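# Seat the blue-taped flask in a free shaker clamp

## Task

Place the glass flask carrying blue tape into an unoccupied clamp on the shaker, with its base pushed fully down into the clamp and the clamp's spring ring encircling the flask's conical part. Do not grip it hard, push hard on its rim or rip the foil covering its opening. When finished, every other flask must still be seated. Never bend a clamp's legs or pry a spring ring off, never strike a flask hard, and never let any flask drop more than a few centimetres. Any of these breaches counts as failure.

## Robot and tools

ROBOT. Two UR7e arms, left_arm and right_arm, each ending in a Robotiq 140 two-finger gripper. The left gripper's fingers are rigid. The right gripper's fingers can fold at a hinge: a part held near the fingertip quarter of the pads is squeezed normally, but deeper toward the palm the fingers may wrap round it, so a thin part may slip and a wide one may be squeezed harder than asked. Pressing a folding fingertip onto a surface can bend it with almost no felt force. The fingers point along the gripper's +z axis and close along its y axis. end_effector_position is the spot between the pads when shut; fingertips reach about 33 mm past it (only 9 mm when fully open).

FRAME. Everything is in the scene frame: origin on the table top midway between the arms, +z up, +x away over the table, left_arm toward +y (not the image's left). Bases: left_arm near (+0.007, +0.510, 0) m, right_arm near (-0.009, -0.362, 0) m. Reported hand positions can be a few cm off.

execute_actions(actions, cameras). actions is a list of actions; each action is a list of up to 15 rows, one row per 1/30 s step, and a short action repeats its last row to fill 15 steps (0.5 s). Every row holds 18 numbers, all in [-1, 1], covering both arms even if one is idle: left dx, dy, dz, rx, ry, rz, gripper position, force_limit, speed, then the same nine for the right arm. dx..rz are offsets, not poses: measured from that arm's Hand target as it stood when the action began (every row of that action uses the same origin), along scene axes, with 1.0 = 0.6 m for dx,dy,dz and 180 degrees for the rotation vector rx,ry,rz (turning about the hand position). Repeating an offset in a new action moves further. All-zero pose numbers re-request the current Hand target. Gripper numbers are absolute commands: position +1 = 140 mm open, about -0.8 = pads touching, -1 = close until blocked; force_limit -1 to +1 sets squeeze (about 14 N at -1, 40 N at 0, 58 N at +1 for a slow close); speed -1 to +1 sets finger speed (about 30 to 250 mm/s). Faster closes grip much harder. To keep a gripper unchanged, resend its previous three numbers; 0 is a real command. Images return only for an empty actions list or when cameras names them (["all"] or camera names: cam_head_left, cam_head_right, cam_left_wrist, cam_right_wrist).

move(target, speed, blend, stop_force, zero, blocking, cameras). target is one 18-number row or a list of up to 15 such rows, same layout and scale; every row's offsets count from the Hand targets at the move's start, not from the prior row. Grippers travel in straight lines without avoiding obstacles. speed: top path speed in m/s, 0.002 to 3.6 (default 0.25), one value or one per target. blend: corner rounding in metres for lists (0 = stop at each). stop_force: 3 to 120 N, ends an arm's path when its wrist sensor feels that much push against the motion; after it triggers the arm still presses somewhat. Don't use it while turning the gripper or when backing off something. zero (with stop_force only): true re-zeroes first; false keeps the old zero. blocking=false returns after 0.5 s while the move continues (not allowed with stop_force). Total path time caps at 10 s. The result adds a move: line: done, off_target, moving, held or fault, plus limits (paced = clipped, held = steps withheld).

wait(seconds 0 to 10) lets time pass holding commands. stop brakes a running move. zoom_image(camera, region [x0,y0,x1,y1] in pixels, at most 504 by 504) enlarges the latest image. zero_wrist_force(arm) re-zeroes a wrist sensor. read_manual gives licence text. finished_scene(scene = current scene number) ends the scene irreversibly; the flask must stay seated without the robot.

RESULTS. Each arm reports end_effector_position (m), end_effector_quat_wxyz, velocities, Hand target (last commanded pose after clipping; the next offsets start here, and the hand often rests a bit short of it), Tool commands, object_status (0 moving, 1 blocked while opening, 2 blocked while closing = something gripped, 3 reached position or pads met), position_measured in counts (3 fully open, about 75 = 100 mm, 139 = 60 mm, 200 = 20 mm, 230 pads meet), Wrist force/torque in the gripper's own axes plus the peak since last shown, Joint torques, a Wrist depth grid of 7x7 distances in mm per wrist camera ("-" = no value; glass may be invisible), and step readings of position for action calls.

LIMITS AND CAUTIONS. Orientation commands are clipped to within 32 degrees of the current one per step. The arms are stiff: aiming even slightly beyond a firm contact can trigger a fault, which freezes that arm for 10 s; net force near 150 N or joint torque at its limit (wrist joints 24.6 N m) does this. Motors heat when holding loads, stretching or pushing; MOTOR HOT appears at 70 °C and the arm locks at 85 °C. A clearance check withholds commands bringing the arms too close, but arm-to-arm presses can still fail the scene; never close a gripper on the other arm's fingers. Avoid dropping or flinging parts, hard impacts, fast contacts, knocking loose items off the table, squeezing the flask strongly, pushing on its rim or foil, and levering on the clamps.

Each tool is called after ">>>" in YAML: its name, and indented under it one key for each argument.

## Session

>>> execute_actions:
  actions: []

Scene clock: 0.00 s.
left_arm: end_effector_position=(+0.5564, +0.2686, +0.2651) position_measured=3 object_status=3 end_effector_quat_wxyz=(+0.099, +0.774, +0.220, +0.585) | right_arm: end_effector_position=(+0.5146, -0.5209, +0.1967) position_measured=3 object_status=3 end_effector_quat_wxyz=(+0.184, +0.525, -0.475, +0.682)
Joint positions: left_arm=[-1.196 -1.534 2.389 -3.143 -0.403 1.885] | right_arm=[-0.124 -0.859 2.26 -4.538 -2.481 3.617]
Joint velocities: within noise
Joint torques (N m): no reading
Wrist force (N): no reading
Wrist torque (N m): no reading
Wrist force, peak (N): no reading
Wrist depth (mm): cam_left_wrist=[1180 - - - 1073 - - / 510 569 1268 - - - - / - 524 569 1333 - - - / - 117 500 - - 127 - / - 106 - - - - 94 / - 318 339 - - 567 - / - 296 333 364 - - -] | cam_right_wrist=[- - - 1449 1475 1237 - / - - - 1689 - 1376 1183 / 894 - 1338 2040 - - - / - 117 1540 1883 - 133 329 / - 109 - - - 124 92 / - 1166 - - - - 94 / - - - 339 280 250 -]
Hand target: left_arm +0.5564, +0.2686, +0.2651; +0.099, +0.774, +0.220, +0.585 | right_arm +0.5146, -0.5209, +0.1967; +0.184, +0.525, -0.475, +0.682
Tool commands: left_gripper/position=+1.0 left_gripper/force_limit=+1.0 left_gripper/speed=+1.0 right_gripper/position=+1.0 right_gripper/force_limit=+1.0 right_gripper/speed=+1.0

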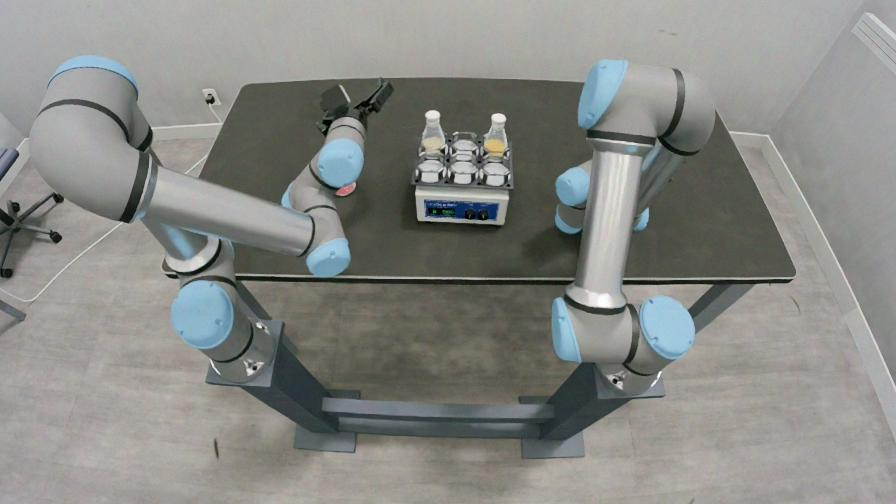

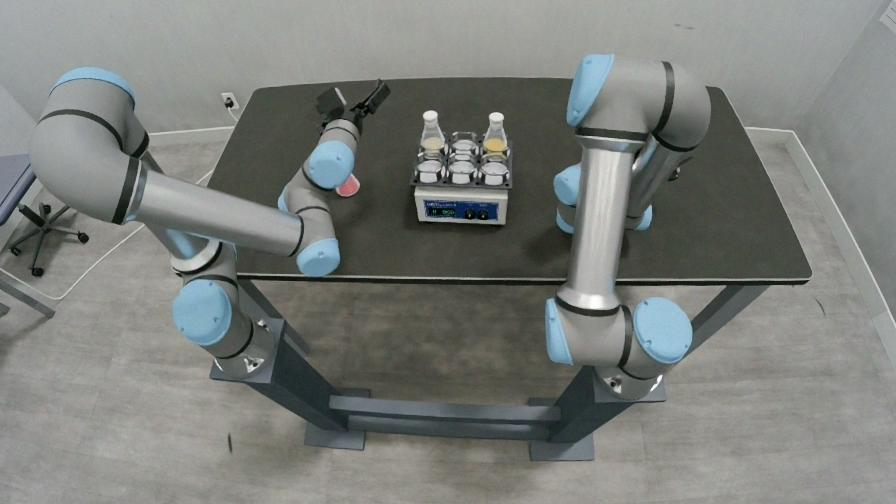

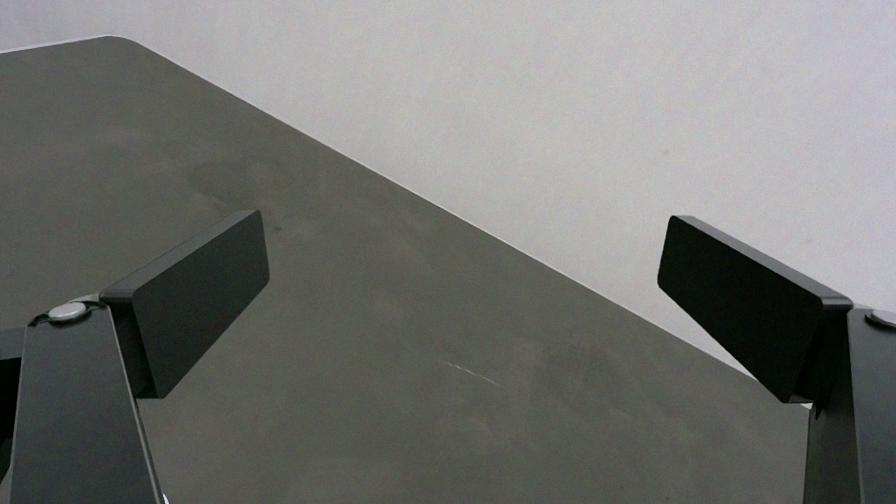

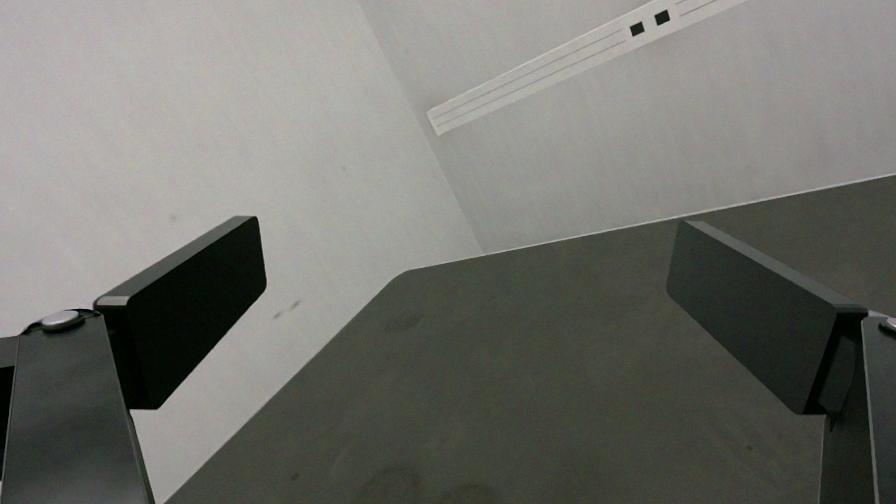

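>>> zoom_image:
  camera: "cam_head_right"
  region: [280, 80, 540, 240]

>>> zoom_image:
  camera: "cam_head_left"
  region: [400, 90, 530, 240]

Scaled by 1.938 from the camera's 896x504 image, which has a finer 1280x720 frame.

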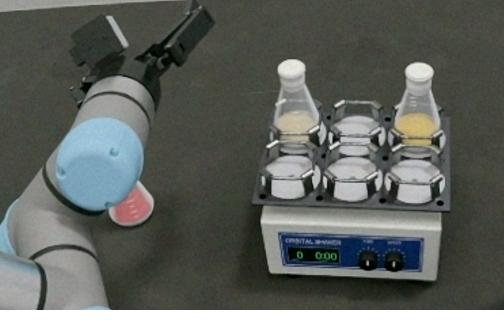

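Scaled by 3.360 from the camera's 896x504 image, which has a finer 1280x720 frame.

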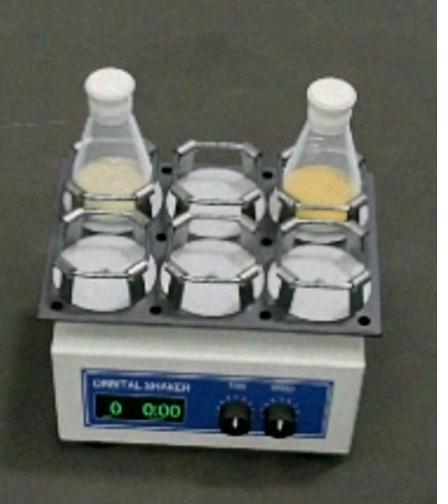

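>>> move:
  target: [0,-0.1,0.3,0,0,0,1,1,1,0,0,0.25,0,0,0,1,1,1]
  cameras: ["all"]

Scene clock: 5.17 s.
left_arm: end_effector_position=(+0.5564, +0.2086, +0.4450) position_measured=3 object_status=3 end_effector_quat_wxyz=(+0.099, +0.774, +0.220, +0.585) | right_arm: end_effector_position=(+0.5146, -0.5209, +0.3466) position_measured=3 object_status=3 end_effector_quat_wxyz=(+0.184, +0.525, -0.475, +0.682)
Joint positions: left_arm=[-1.252 -1.72 1.985 -2.446 -0.368 1.768] | right_arm=[-0.124 -1.283 2.248 -4.101 -2.481 3.617]
Joint torques (N m): left_arm=[13.4 -24.24 -29.15 -2.01 0.21 0.73] | right_arm=[5.64 -43.53 -6.5 -0.35 -2.69 -2.06]
Wrist force (N): left_arm=[0.1 -0.1 0.5] | right_arm=[0.2 0.0 -0.1]
Wrist torque (N m): left_arm=[-0.01 -0.02 -0.13] | right_arm=[0.01 -0.04 0.03]
Wrist force, peak (N): left_arm=[-2.5 -2.0 1.0] | right_arm=[3.1 -1.2 -0.1]
Wrist depth (mm): cam_left_wrist=[- 1282 - - - - 869 / - - 1157 1146 - - - / - - - - - - - / - 117 666 1403 1296 128 - / - 106 626 737 1282 127 94 / - 468 576 638 - - - / - 451 493 - - 717 -] | cam_right_wrist=[- - - 1700 - 1316 1123 / - - 1724 1689 1407 1383 1200 / - - 1407 1800 - 1399 1316 / - 117 - 1855 - 133 1331 / - 109 - - 1883 116 92 / - 1060 - - - - 94 / - 1083 - - - 381 -]
Hand target: left_arm +0.5564, +0.2086, +0.4451; +0.099, +0.774, +0.220, +0.585 | right_arm +0.5146, -0.5209, +0.3467; +0.184, +0.525, -0.475, +0.682
Off the commanded pose: left_arm 0.000 m, 0 deg | right_arm 0.000 m, 0 deg.
move: done
camera_calibration:
cam_left_wrist: T_world_to_cam=[[0.231212, -0.869777, 0.435924, -0.133559], [-0.54657, -0.486799, -0.681387, 0.705896], [0.804861, -0.0807179, -0.587948, -0.0232431], [0, 0, 0, 1]] pos_world=[0.43541, 0.225587, 0.525544]
cam_right_wrist: T_world_to_cam=[[-0.768743, -0.462542, -0.441689, 0.311913], [0.174243, 0.513022, -0.840505, 0.471435], [0.615365, -0.723093, -0.313787, -0.437935], [0, 0, 0, 1]] pos_world=[0.427127, -0.414251, 0.396593]

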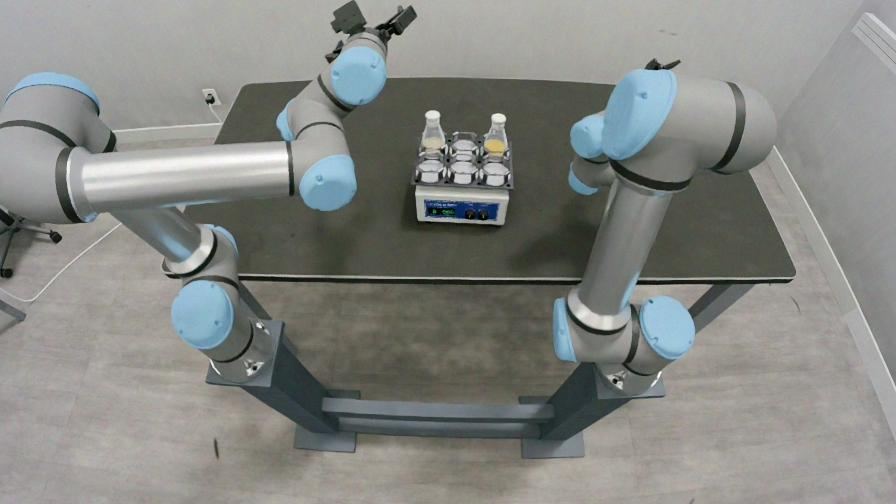

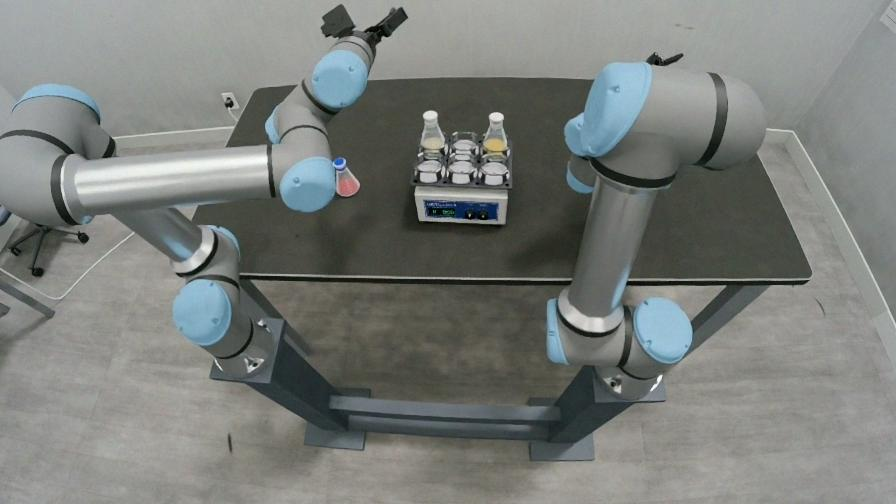

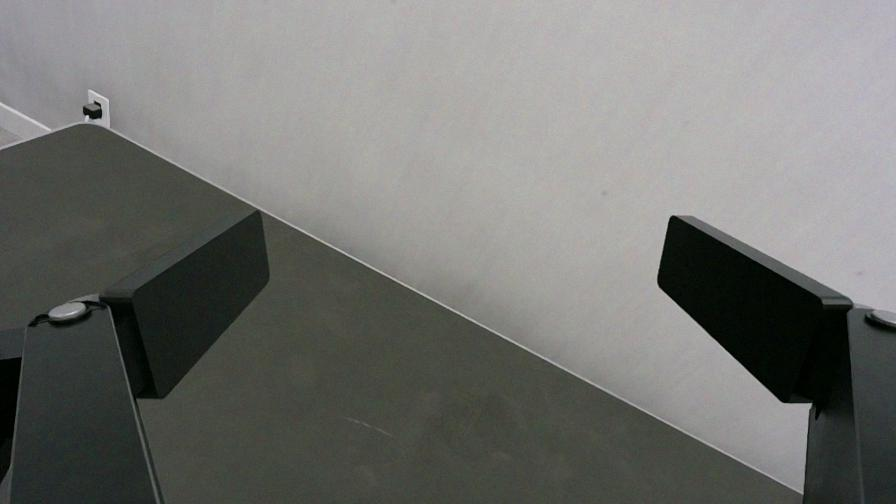

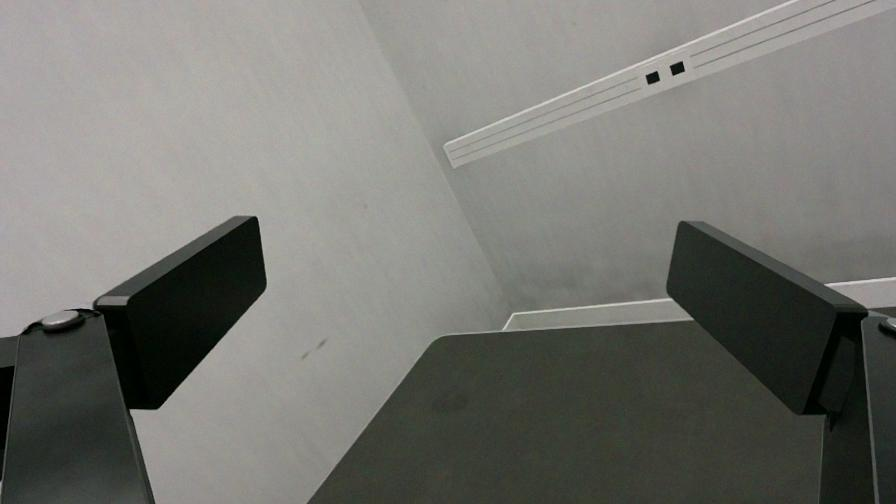

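>>> zoom_image:
  camera: "cam_head_right"
  region: [310, 140, 390, 210]

>>> zoom_image:
  camera: "cam_head_right"
  region: [400, 100, 530, 230]

Scaled by 6.300 from the camera's 896x504 image, which has a finer 1280x720 frame.

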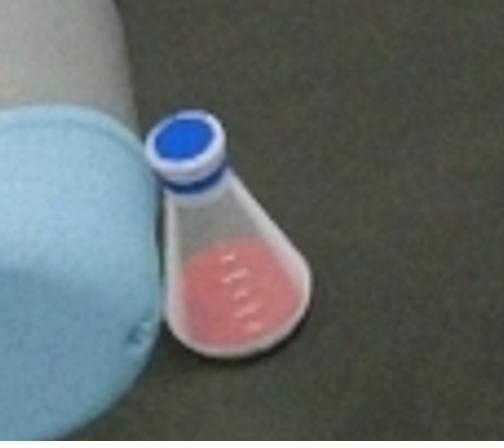

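Scaled by 3.877 from the camera's 896x504 image, which has a finer 1280x720 frame.

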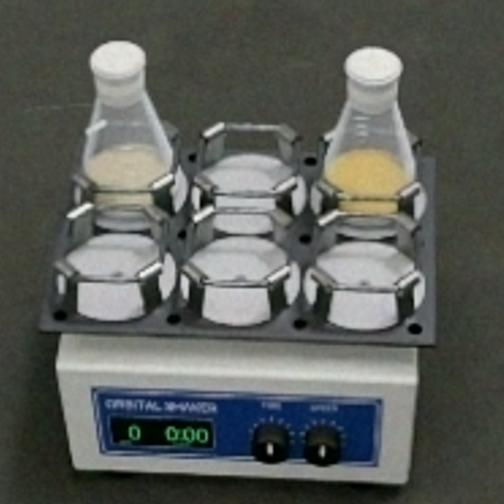

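>>> move:
  target: [-0.2273,0.2357,-0.325,0.1184,0.1313,-0.102,1,1,1,0,0,0,0,0,0,1,1,1]
  cameras: ["all"]

Scene clock: 15.97 s.
left_arm: end_effector_position=(+0.4200, +0.3499, +0.2502) position_measured=3 object_status=3 end_effector_quat_wxyz=(+0.000, +0.906, +0.000, +0.423) | right_arm: end_effector_position=(+0.5146, -0.5209, +0.3467) position_measured=3 object_status=3 end_effector_quat_wxyz=(+0.184, +0.525, -0.475, +0.682)
Joint positions: left_arm=[-1.349 -2.323 2.449 -1.962 -0.728 1.92] | right_arm=[-0.124 -1.284 2.248 -4.101 -2.481 3.617]
Joint torques (N m): left_arm=[11.41 0.84 -16.56 -3.06 0.06 1.02] | right_arm=[9.86 -43.44 -5.95 -0.18 -1.79 -1.18]
Wrist force (N): left_arm=[0.8 -0.7 0.7] | right_arm=[0.2 -0.1 -0.1]
Wrist torque (N m): left_arm=[0.02 -0.11 -0.25] | right_arm=[-0.01 -0.02 0.03]
Wrist force, peak (N): left_arm=[-1.3 -2.0 1.3] | right_arm=[0.3 0.5 0.0]
Wrist depth (mm): cam_left_wrist=[1296 574 563 579 591 605 - / 1446 505 - - - - - / - - - 453 460 - 272 / - 124 - 444 418 128 269 / - 106 - 380 384 127 94 / - - - 366 - - - / - - 331 - 328 335 -] | cam_right_wrist=[- - - - - 1237 1098 / - 1269 1399 1800 1368 1230 1345 / - 999 1440 1800 - - 1249 / - 127 1432 1700 - 133 1338 / - 109 - - 1855 116 92 / - 991 - - - 479 94 / - - - - - 418 -]
Hand target: left_arm +0.4200, +0.3500, +0.2501; +0.000, +0.906, +0.000, +0.423 | right_arm +0.5146, -0.5209, +0.3467; +0.184, +0.525, -0.475, +0.682
Off the commanded pose: left_arm 0.000 m, 0 deg | right_arm 0.000 m, 0 deg.
move: done
camera_calibration:
cam_left_wrist: T_world_to_cam=[[0.0189042, -0.999566, 0.0225722, 0.343846], [-0.879059, -0.0273724, -0.475926, 0.494854], [0.476338, -0.0108453, -0.879196, 0.169807], [0, 0, 0, 1]] pos_world=[0.347621, 0.359084, 0.377046]
cam_right_wrist: T_world_to_cam=[[-0.768715, -0.462573, -0.441705, 0.311938], [0.174296, 0.512962, -0.84053, 0.471481], [0.615385, -0.723115, -0.313697, -0.437957], [0, 0, 0, 1]] pos_world=[0.427127, -0.414252, 0.396693]

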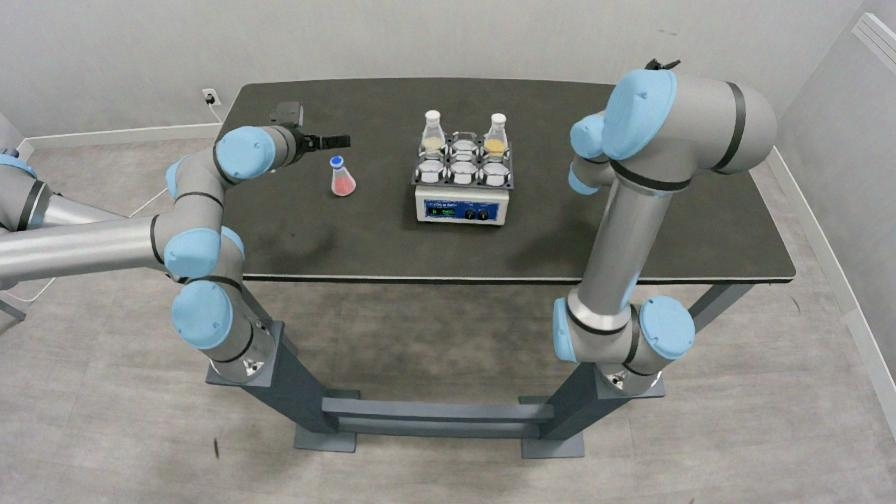

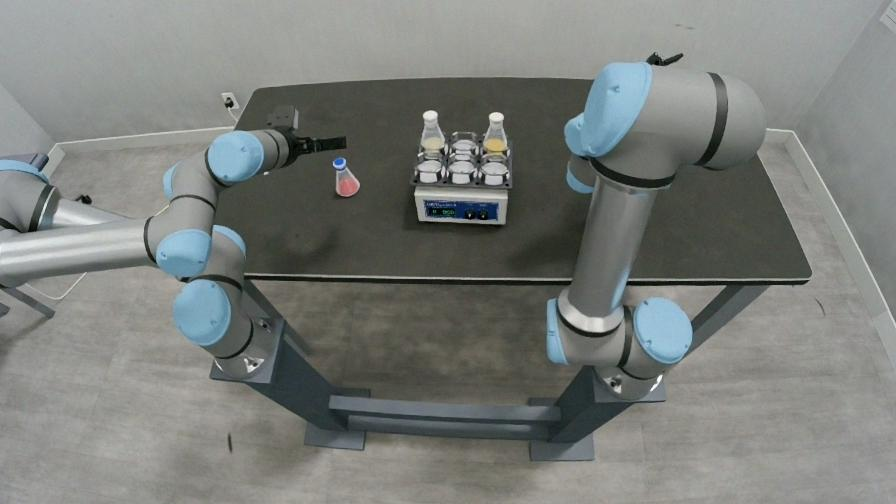

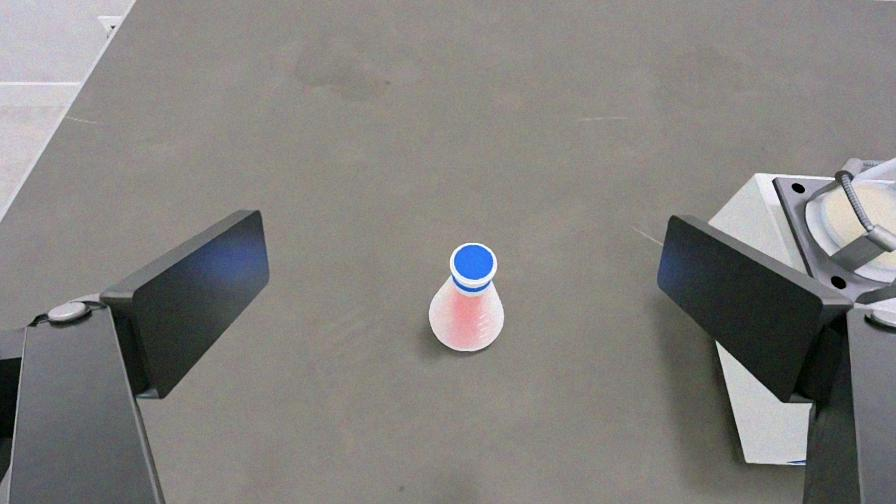

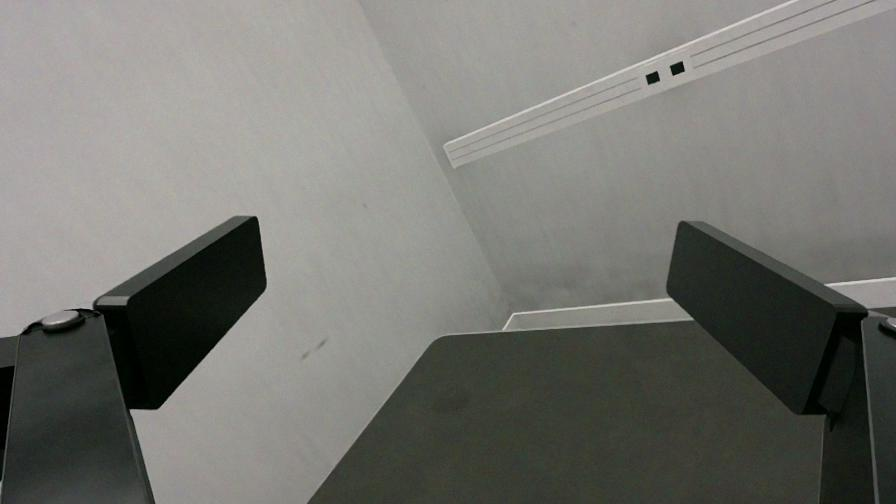

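>>> zoom_image:
  camera: "cam_left_wrist"
  region: [400, 220, 540, 370]

Scaled by 3.360 from the camera's 896x504 image, which has a finer 1280x720 frame.

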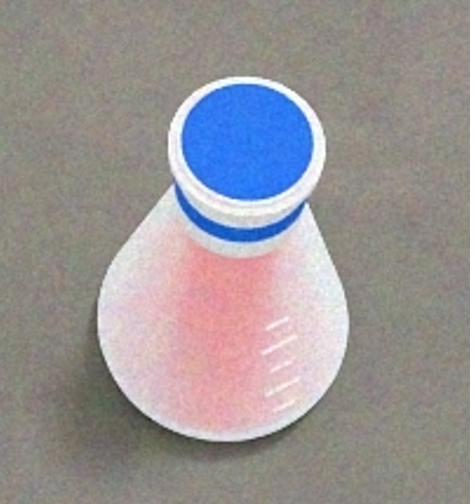

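>>> move:
  target: [-0.068,-0.125,-0.162,0.0363,-0.1356,0.1641,1,1,1,0,0,0,0,0,0,1,1,1]
  cameras: ["cam_left_wrist"]

>>> zoom_image:
  camera: "cam_left_wrist"
  region: [380, 170, 520, 320]

Scene clock: 28.07 s.
left_arm: end_effector_position=(+0.3793, +0.2751, +0.1529) position_measured=3 object_status=3 end_effector_quat_wxyz=(-0.158, +0.766, +0.205, +0.588) | right_arm: end_effector_position=(+0.5146, -0.5209, +0.3467) position_measured=3 object_status=3 end_effector_quat_wxyz=(+0.184, +0.525, -0.475, +0.682)
Joint positions: left_arm=[-1.635 -1.47 2.203 -1.186 -0.63 0.374] | right_arm=[-0.124 -1.284 2.248 -4.101 -2.481 3.617]
Joint torques (N m): left_arm=[-2.02 -15.14 -22.28 0.49 0.23 -1.5] | right_arm=[10.78 -42.05 -4.03 -0.09 -1.52 0.39]
Wrist force (N): left_arm=[0.3 -0.1 0.7] | right_arm=[-0.1 0.2 -0.1]
Wrist torque (N m): left_arm=[0.03 -0.13 -0.16] | right_arm=[0.03 0.01 0.04]
Wrist force, peak (N): left_arm=[2.2 -1.9 0.6] | right_arm=[0.3 0.1 -0.6]
Wrist depth (mm): cam_left_wrist=[- - - - - - - / 1530 1944 - 717 694 1129 - / 2217 - 509 - 521 521 533 / 386 117 410 - - 128 234 / - 106 - - - - 94 / - 255 279 - - - - / - 237 - 245 - - -] | cam_right_wrist=[- - - - - 1200 1108 / - - - - 1580 1424 1256 / 927 1118 - - 1643 1484 - / 894 117 - - 1737 133 1331 / - 109 1484 - 2024 116 92 / - - - - - - 94 / - - 1194 515 - - -]
Hand target: left_arm +0.3792, +0.2750, +0.1529; -0.158, +0.766, +0.205, +0.588 | right_arm +0.5146, -0.5209, +0.3467; +0.184, +0.525, -0.475, +0.682
Off the commanded pose: left_arm 0.000 m, 0 deg | right_arm 0.000 m, 0 deg.
move: done
camera_calibration:
cam_left_wrist: T_world_to_cam=[[0.506771, -0.861608, 0.0285652, 0.0481397], [-0.502122, -0.321943, -0.802637, 0.398758], [0.700755, 0.39241, -0.595783, -0.136455], [0, 0, 0, 1]] pos_world=[0.271451, 0.223401, 0.237385]
Images, in order (width x height): cam_left_wrist 896x504.

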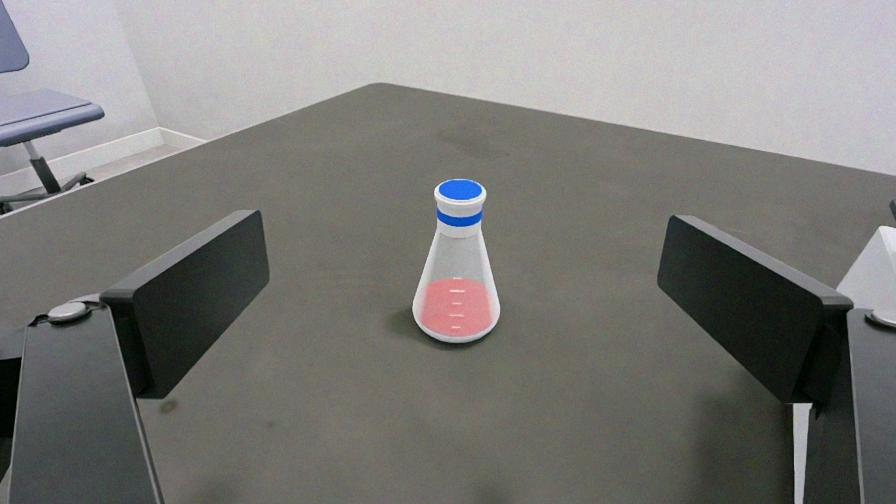

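Scaled by 3.360 from the camera's 896x504 image, which has a finer 1280x720 frame.

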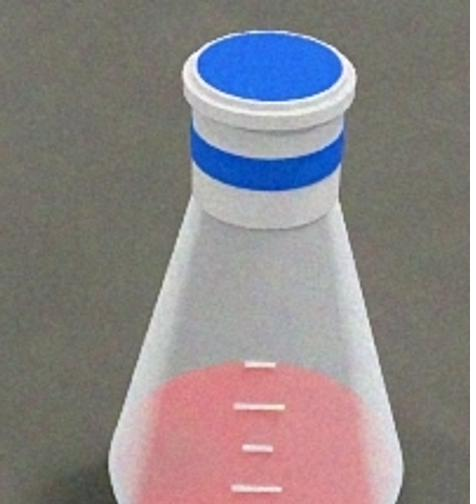

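>>> move:
  target:
    - [-0.03,0,0.21,-0.0218,0.0815,-0.1658,1,1,1,0,0,0,0,0,0,1,1,1]
    - [-0.027,-0.425,0.173,-0.0218,0.0815,-0.1658,1,1,1,0,0,0,0,0,0,1,1,1]
  blend: [0.03,0]
  cameras: ["cam_left_wrist"]

>>> zoom_image:
  camera: "cam_left_wrist"
  region: [250, 60, 650, 460]

Scene clock: 38.47 s.
left_arm: end_effector_position=(+0.3631, +0.0202, +0.2567) position_measured=3 object_status=3 end_effector_quat_wxyz=(+0.000, +0.866, +0.000, +0.500) | right_arm: end_effector_position=(+0.5146, -0.5209, +0.3467) position_measured=3 object_status=3 end_effector_quat_wxyz=(+0.184, +0.525, -0.475, +0.682)
Joint positions: left_arm=[-1.675 -1.52 1.936 -1.82 -0.531 1.378] | right_arm=[-0.124 -1.284 2.248 -4.101 -2.481 3.617]
Joint torques (N m): left_arm=[-14.26 -19.99 -28.6 -2.93 0.27 -1.34] | right_arm=[10.01 -43.11 -4.38 -0.16 -1.08 1.2]
Wrist force (N): left_arm=[0.3 -0.2 0.7] | right_arm=[-0.1 0.3 -0.1]
Wrist torque (N m): left_arm=[0.08 -0.06 -0.16] | right_arm=[0.06 0.03 0.03]
Wrist force, peak (N): left_arm=[1.5 -2.6 0.3] | right_arm=[0.5 0.3 -0.3]
Wrist depth (mm): cam_left_wrist=[- - - - 1129 - - / - - - - - 666 682 / - - 306 317 303 - 538 / 432 124 279 273 275 128 468 / - 106 239 249 245 127 94 / - - 265 281 264 - - / - 323 330 327 320 - -] | cam_right_wrist=[991 1123 - 1611 1424 1249 1074 / 972 - - - 1449 1353 1212 / 942 1212 1269 1800 1724 1391 - / - 117 1353 1787 1898 133 - / - 109 - 1943 2206 116 92 / - - - - - - 94 / - - 1206 - - 419 -]
Hand target: left_arm +0.3630, +0.0200, +0.2567; +0.000, +0.866, +0.000, +0.500 | right_arm +0.5146, -0.5209, +0.3467; +0.184, +0.525, -0.475, +0.682
Off the commanded pose: left_arm 0.000 m, 0 deg | right_arm 0.000 m, 0 deg.
move: done
camera_calibration:
cam_left_wrist: T_world_to_cam=[[0.0150563, -0.999564, 0.0253976, 0.0158303], [-0.783398, -0.0275767, -0.620908, 0.441463], [0.621337, -0.0105479, -0.783472, 0.121875], [0, 0, 0, 1]] pos_world=[0.269878, 0.029283, 0.369192]
Images, in order (width x height): cam_left_wrist 896x504.

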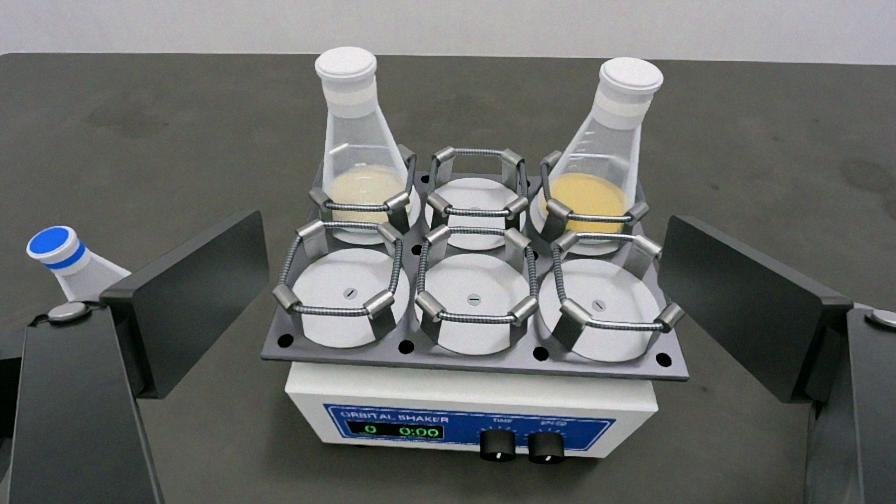

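Scaled by 1.260 from the camera's 896x504 image, which has a finer 1280x720 frame.

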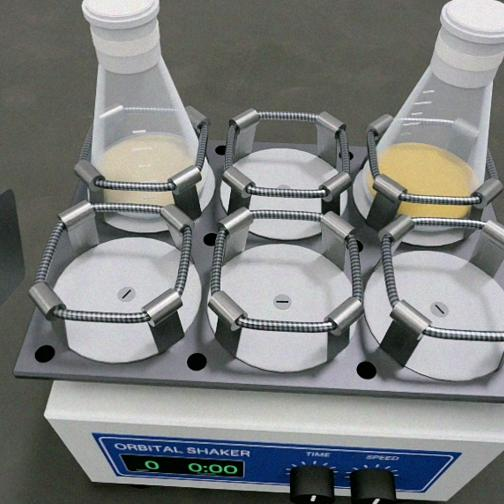

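>>> move:
  target:
    - [0.028,0.459,-0.06,0.0182,-0.082,0.1381,-0.05,-1,0,0,0,0,0,0,0,1,1,1]
    - [0.0567,0.459,-0.205,0.0182,-0.082,0.1381,-0.05,-1,0,0,0,0,0,0,0,1,1,1]
  blend: [0.02,0]
  cameras: ["all"]

>>> zoom_image:
  camera: "cam_left_wrist"
  region: [360, 180, 580, 400]

>>> zoom_image:
  camera: "cam_head_right"
  region: [230, 100, 430, 260]

Scene clock: 51.70 s.
left_arm: end_effector_position=(+0.3971, +0.2955, +0.1338) position_measured=135 object_status=3 end_effector_quat_wxyz=(-0.132, +0.774, +0.172, +0.595) end_effector_velocity=(+0.000, +0.000, -0.001) end_effector_angular_velocity=(-0.002, +0.000, +0.000) | right_arm: end_effector_position=(+0.5146, -0.5209, +0.3467) position_measured=3 object_status=3 end_effector_quat_wxyz=(+0.184, +0.525, -0.475, +0.682)
Joint positions: left_arm=[-1.626 -1.529 2.348 -1.341 -0.544 0.457] | right_arm=[-0.124 -1.284 2.248 -4.101 -2.481 3.617]
Joint velocities: left_arm=[0 0.003 0.002 -0.007 0 0] | right_arm=[within noise]
Joint torques (N m): left_arm=[-15.01 -10.04 -6.09 -2.18 -0.23 -1.35] | right_arm=[10.55 -42.93 -5.18 -0.05 -0.67 1.14]
Wrist force (N): left_arm=[0.2 0.1 0.7] | right_arm=[0.1 0.1 -0.3]
Wrist torque (N m): left_arm=[0.07 -0.14 -0.13] | right_arm=[0.02 -0.03 0.03]
Wrist force, peak (N): left_arm=[-2.8 -0.2 2.0] | right_arm=[0.2 0.5 0.1]
Wrist depth (mm): cam_left_wrist=[1757 1482 1464 - 1157 1018 1018 / - - - - - - - / 2137 - - 239 482 - - / - 375 116 333 126 - 376 / - - - 287 - 91 - / - - - 243 - - - / - - - - - - -] | cam_right_wrist=[- - 1749 1570 1424 1177 1108 / 964 - 1787 1787 1511 1309 1331 / 900 1083 1511 1787 1611 - 1376 / - 117 - - 2040 133 1407 / - 109 - - 1959 116 92 / - - - - 596 - 94 / - - 1020 - - - -]
Hand target: left_arm +0.3971, +0.2954, +0.1337; -0.132, +0.774, +0.172, +0.595 | right_arm +0.5146, -0.5209, +0.3467; +0.184, +0.525, -0.475, +0.682
Off the commanded pose: left_arm 0.000 m, 0 deg | right_arm 0.000 m, 0 deg.
move: done
camera_calibration:
cam_left_wrist: T_world_to_cam=[[0.429756, -0.902497, 0.0284534, 0.0999603], [-0.52851, -0.276969, -0.802475, 0.396095], [0.732111, 0.329831, -0.596007, -0.16229], [0, 0, 0, 1]] pos_world=[0.285196, 0.253448, 0.218286]
cam_right_wrist: T_world_to_cam=[[-0.768715, -0.462573, -0.441705, 0.311938], [0.174296, 0.512962, -0.84053, 0.471481], [0.615385, -0.723115, -0.313697, -0.437957], [0, 0, 0, 1]] pos_world=[0.427127, -0.414252, 0.396693]

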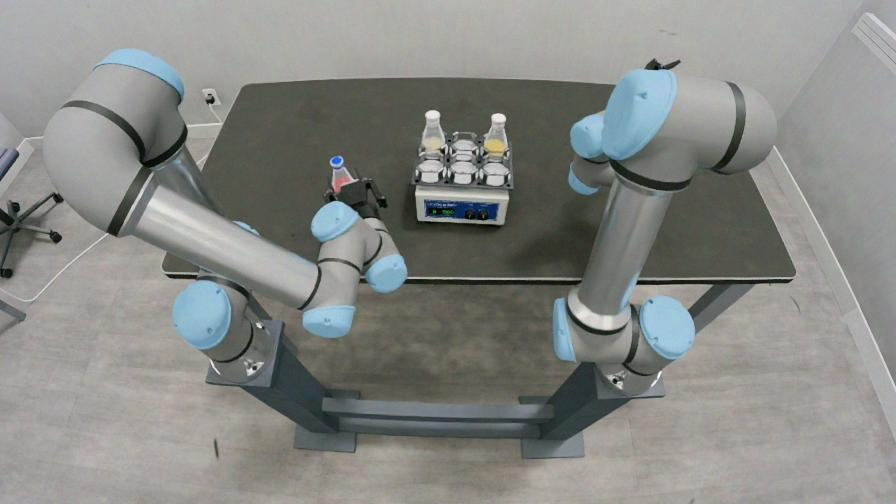

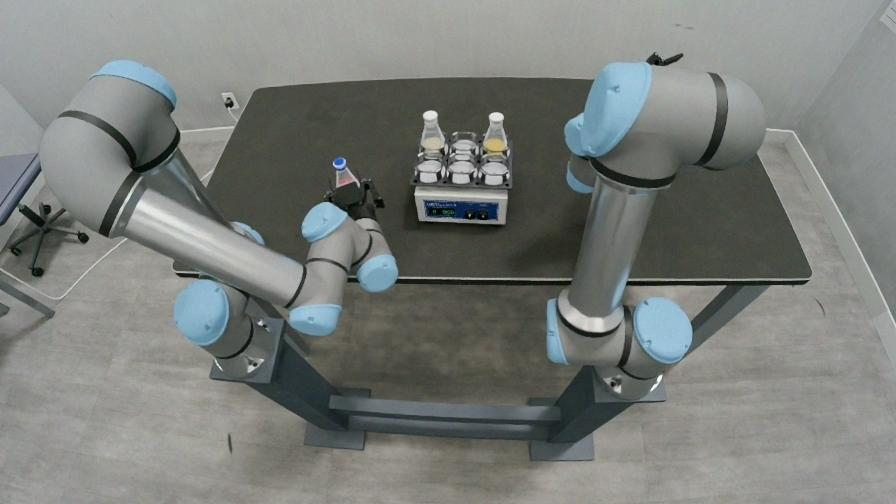

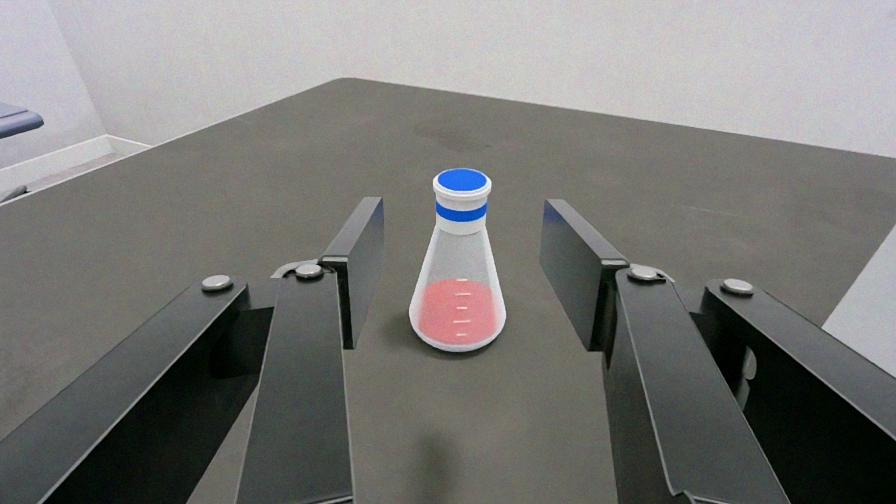

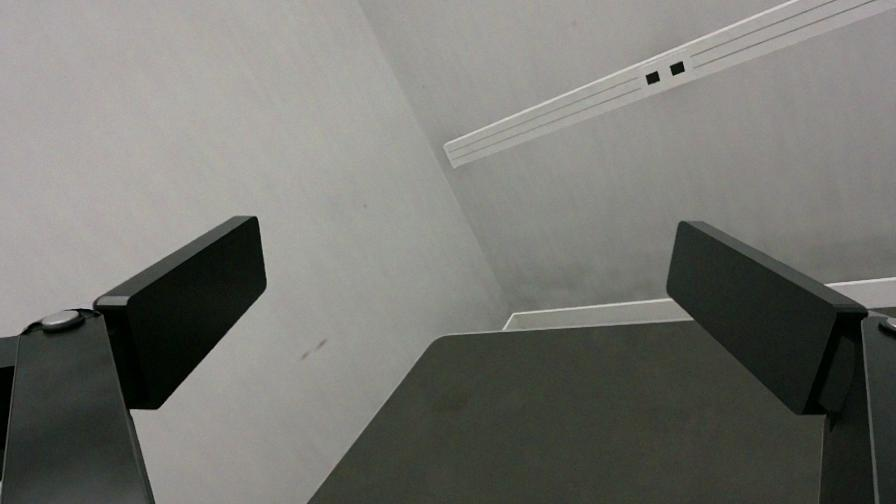

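Scaled by 2.291 from the camera's 896x504 image, which has a finer 1280x720 frame.

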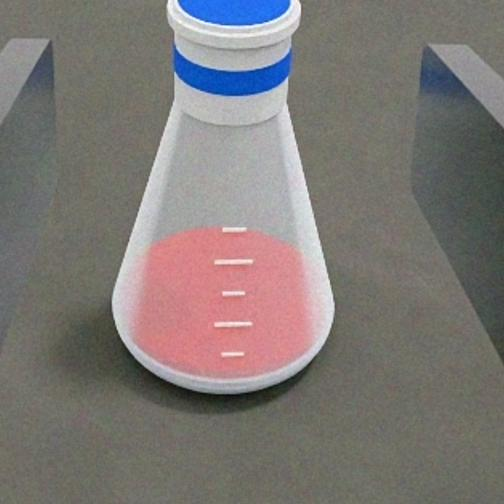

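Scaled by 2.520 from the camera's 896x504 image, which has a finer 1280x720 frame.

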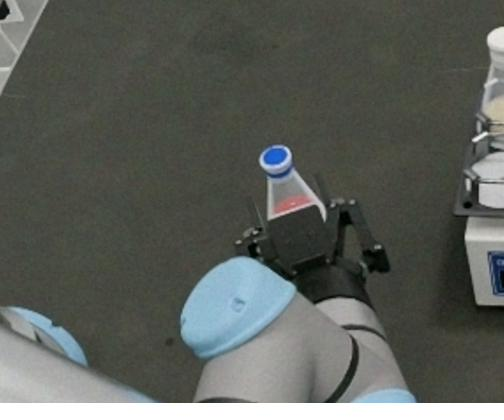

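>>> move:
  target:
    - [0,0,-0.0695,0,0,0,-0.05,-1,0,0,0,0,0,0,0,1,1,1]
    - [0.1198,0.0542,-0.0695,0,0,0,-0.05,-1,0,0,0,0,0,0,0,1,1,1]
  speed: 0.12
  blend: [0.01,0]
  cameras: ["cam_left_wrist","cam_head_left"]

>>> zoom_image:
  camera: "cam_left_wrist"
  region: [360, 150, 580, 370]

Scene clock: 57.90 s.
left_arm: end_effector_position=(+0.4689, +0.3280, +0.0920) position_measured=135 object_status=3 end_effector_quat_wxyz=(-0.132, +0.774, +0.172, +0.595) | right_arm: end_effector_position=(+0.5146, -0.5209, +0.3467) position_measured=3 object_status=3 end_effector_quat_wxyz=(+0.184, +0.525, -0.475, +0.682)
Joint positions: left_arm=[-1.406 -1.407 2.455 -1.847 -0.369 0.763] | right_arm=[-0.124 -1.284 2.248 -4.101 -2.481 3.617]
Joint torques (N m): left_arm=[2.9 -22.18 -18.49 -3.11 2.79 0.91] | right_arm=[9.88 -42.14 -4.17 -0.14 -0.5 1.06]
Wrist force (N): left_arm=[0.5 -0.1 0.8] | right_arm=[0.2 0.2 -0.3]
Wrist torque (N m): left_arm=[0.05 -0.21 -0.10] | right_arm=[0.02 -0.05 0.03]
Wrist force, peak (N): left_arm=[1.1 -0.1 2.4] | right_arm=[-0.1 0.6 -0.1]
Wrist depth (mm): cam_left_wrist=[- - - - - - - / - - - - 1088 - - / - 350 386 145 399 - - / - 310 118 286 126 320 293 / - - - 224 - 91 258 / - - - 193 - - - / - - - - - - -] | cam_right_wrist=[- - - - 1484 1237 1128 / 979 - - - 1530 1407 1139 / - 1128 1560 1689 1560 1457 - / - 117 - - 1855 133 - / - 109 - 1749 2040 123 92 / - - - 675 - - 94 / - - - - - 404 -]
Hand target: left_arm +0.4689, +0.3280, +0.0920; -0.132, +0.774, +0.172, +0.595 | right_arm +0.5146, -0.5209, +0.3467; +0.184, +0.525, -0.475, +0.682
Off the commanded pose: left_arm 0.000 m, 0 deg | right_arm 0.000 m, 0 deg.
move: done
camera_calibration:
cam_left_wrist: T_world_to_cam=[[0.42964, -0.902557, 0.0282722, 0.0997155], [-0.528606, -0.276767, -0.802481, 0.409478], [0.73211, 0.329834, -0.596007, -0.250489], [0, 0, 0, 1]] pos_world=[0.356996, 0.285949, 0.176486]
Images, in order (width x height): cam_head_left 896x504, cam_left_wrist 896x504.

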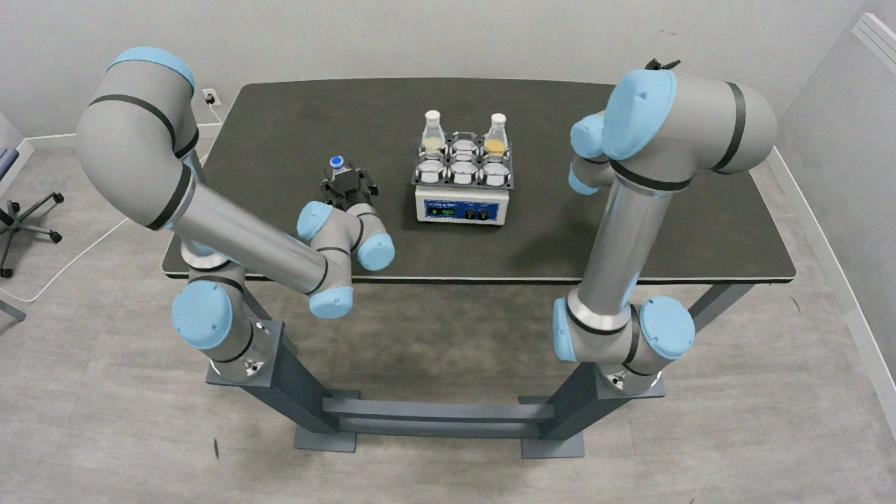

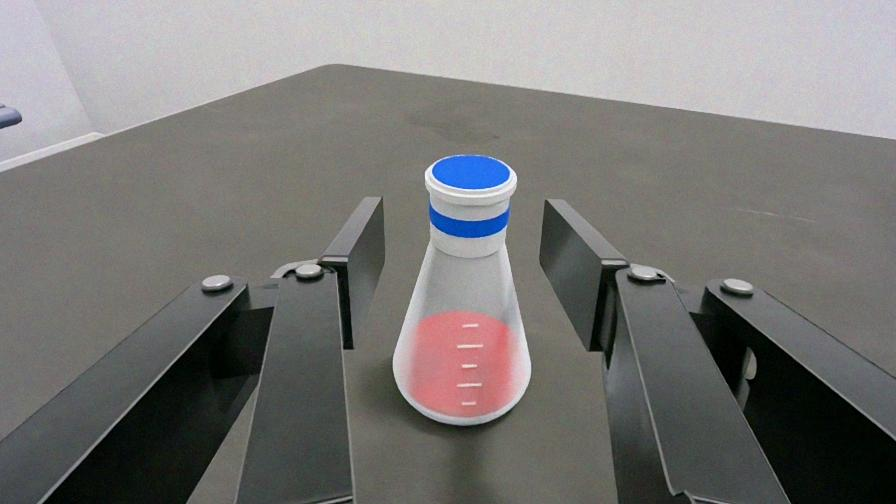

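Scaled by 2.291 from the camera's 896x504 image, which has a finer 1280x720 frame.

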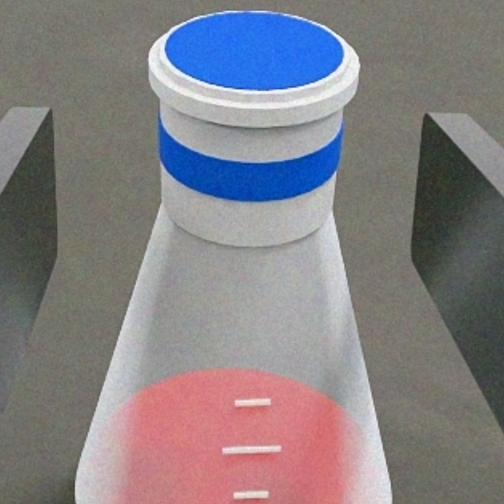

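>>> move:
  target: [0.0015,-0.003,-0.0008,0,0,0,-0.05,-1,-1,0,0,0,0,0,0,1,1,1]
  speed: 0.05

>>> move:
  target: [0,0,0,0,0,0,-1,-1,-1,0,0,0,0,0,0,1,1,1]
  cameras: ["cam_left_wrist"]

>>> zoom_image:
  camera: "cam_left_wrist"
  region: [360, 150, 580, 370]

Scene clock: 65.40 s.
left_arm: end_effector_position=(+0.4699, +0.3261, +0.0915) position_measured=135 object_status=3 end_effector_quat_wxyz=(-0.132, +0.774, +0.172, +0.595) | right_arm: end_effector_position=(+0.5146, -0.5209, +0.3467) position_measured=3 object_status=3 end_effector_quat_wxyz=(+0.184, +0.525, -0.475, +0.682)
Joint positions: left_arm=[-1.404 -1.401 2.451 -1.852 -0.367 0.767] | right_arm=[-0.124 -1.284 2.248 -4.101 -2.481 3.617]
Joint torques (N m): left_arm=[9.92 -21.68 -12.31 -2.19 2.4 0.63] | right_arm=[9.03 -40.91 -3.4 -0.25 0.07 1.19]
Wrist force (N): left_arm=[0.7 0.0 0.6] | right_arm=[0.2 0.0 -0.2]
Wrist torque (N m): left_arm=[0.05 -0.25 -0.22] | right_arm=[0.00 -0.04 0.03]
Wrist force, peak (N): left_arm=[0.8 -0.1 0.9] | right_arm=[0.1 0.4 -0.5]
Wrist depth (mm): cam_left_wrist=[- - - 1174 - 885 - / - 491 - 627 549 554 972 / 378 - 359 145 424 - - / - - 118 274 126 - - / - - - 214 227 91 - / - - - 194 - - - / - - - - - - -] | cam_right_wrist=[- - 1502 - 1449 1296 1038 / - - 1424 1580 1511 1391 - / 935 1118 - - 1502 1550 1275 / 942 127 - - - 143 1407 / - 109 - - 2093 116 92 / - - - - - - 94 / - - - - - 410 -]
Hand target: left_arm +0.4698, +0.3262, +0.0915; -0.132, +0.774, +0.172, +0.595 | right_arm +0.5146, -0.5209, +0.3467; +0.184, +0.525, -0.475, +0.682
Off the commanded pose: left_arm 0.000 m, 0 deg | right_arm 0.000 m, 0 deg.
move: done

Scene clock: 66.53 s.
left_arm: end_effector_position=(+0.4698, +0.3262, +0.0915) position_measured=179 object_status=0 end_effector_quat_wxyz=(-0.132, +0.774, +0.172, +0.595) | right_arm: end_effector_position=(+0.5146, -0.5209, +0.3467) position_measured=3 object_status=3 end_effector_quat_wxyz=(+0.184, +0.525, -0.475, +0.682)
Joint positions: left_arm=[-1.404 -1.401 2.451 -1.852 -0.367 0.767] | right_arm=[-0.124 -1.284 2.248 -4.101 -2.481 3.617]
Joint torques (N m): left_arm=[0.33 -26.96 -4.32 -1.19 0.6 -1.24] | right_arm=[10.69 -39.76 -4.29 -0.1 0.23 1.12]
Wrist force (N): left_arm=[0.2 -0.1 0.8] | right_arm=[-0.1 0.0 0.0]
Wrist torque (N m): left_arm=[0.05 -0.25 -0.22] | right_arm=[-0.02 0.02 0.04]
Wrist force, peak (N): left_arm=[1.0 -0.4 0.7] | right_arm=[0.4 0.0 -0.2]
Wrist depth (mm): cam_left_wrist=[- - 1744 - 1108 997 934 / - - - - - - 927 / 380 - 389 146 387 - 427 / - - - 150 137 301 - / 247 249 83 219 - - 245 / - - - - - - - / - - - - - - -] | cam_right_wrist=[1046 1128 - 1550 - 1282 1134 / - 1160 - - 1289 1324 - / - - - - - 1353 - / - 117 1540 - 1800 143 - / - 109 1466 - 1841 123 92 / - 942 - - - - 94 / - - - - 475 - -]
Hand target: left_arm +0.4698, +0.3262, +0.0915; -0.132, +0.774, +0.172, +0.595 | right_arm +0.5146, -0.5209, +0.3467; +0.184, +0.525, -0.475, +0.682
Off the commanded pose: left_arm 0.000 m, 0 deg | right_arm 0.000 m, 0 deg.
move: done
camera_calibration:
cam_left_wrist: T_world_to_cam=[[0.429563, -0.902591, 0.0283828, 0.0976935], [-0.528571, -0.276794, -0.802495, 0.409105], [0.73218, 0.32972, -0.595984, -0.250922], [0, 0, 0, 1]] pos_world=[0.357996, 0.284149, 0.175986]
Images, in order (width x height): cam_left_wrist 896x504.

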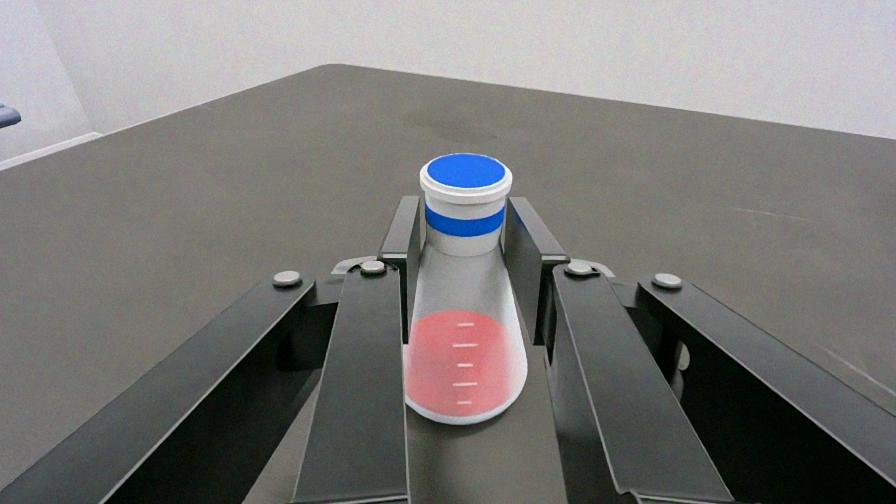

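Scaled by 2.291 from the camera's 896x504 image, which has a finer 1280x720 frame.

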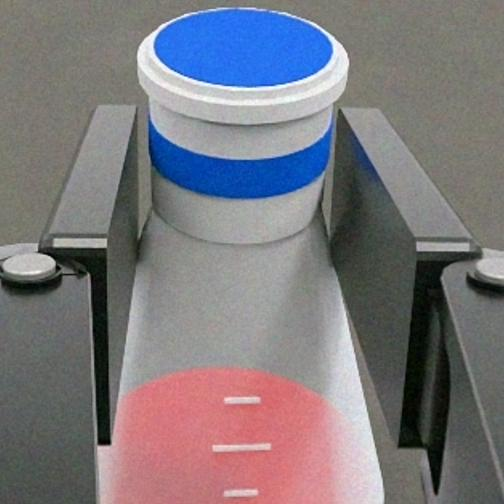

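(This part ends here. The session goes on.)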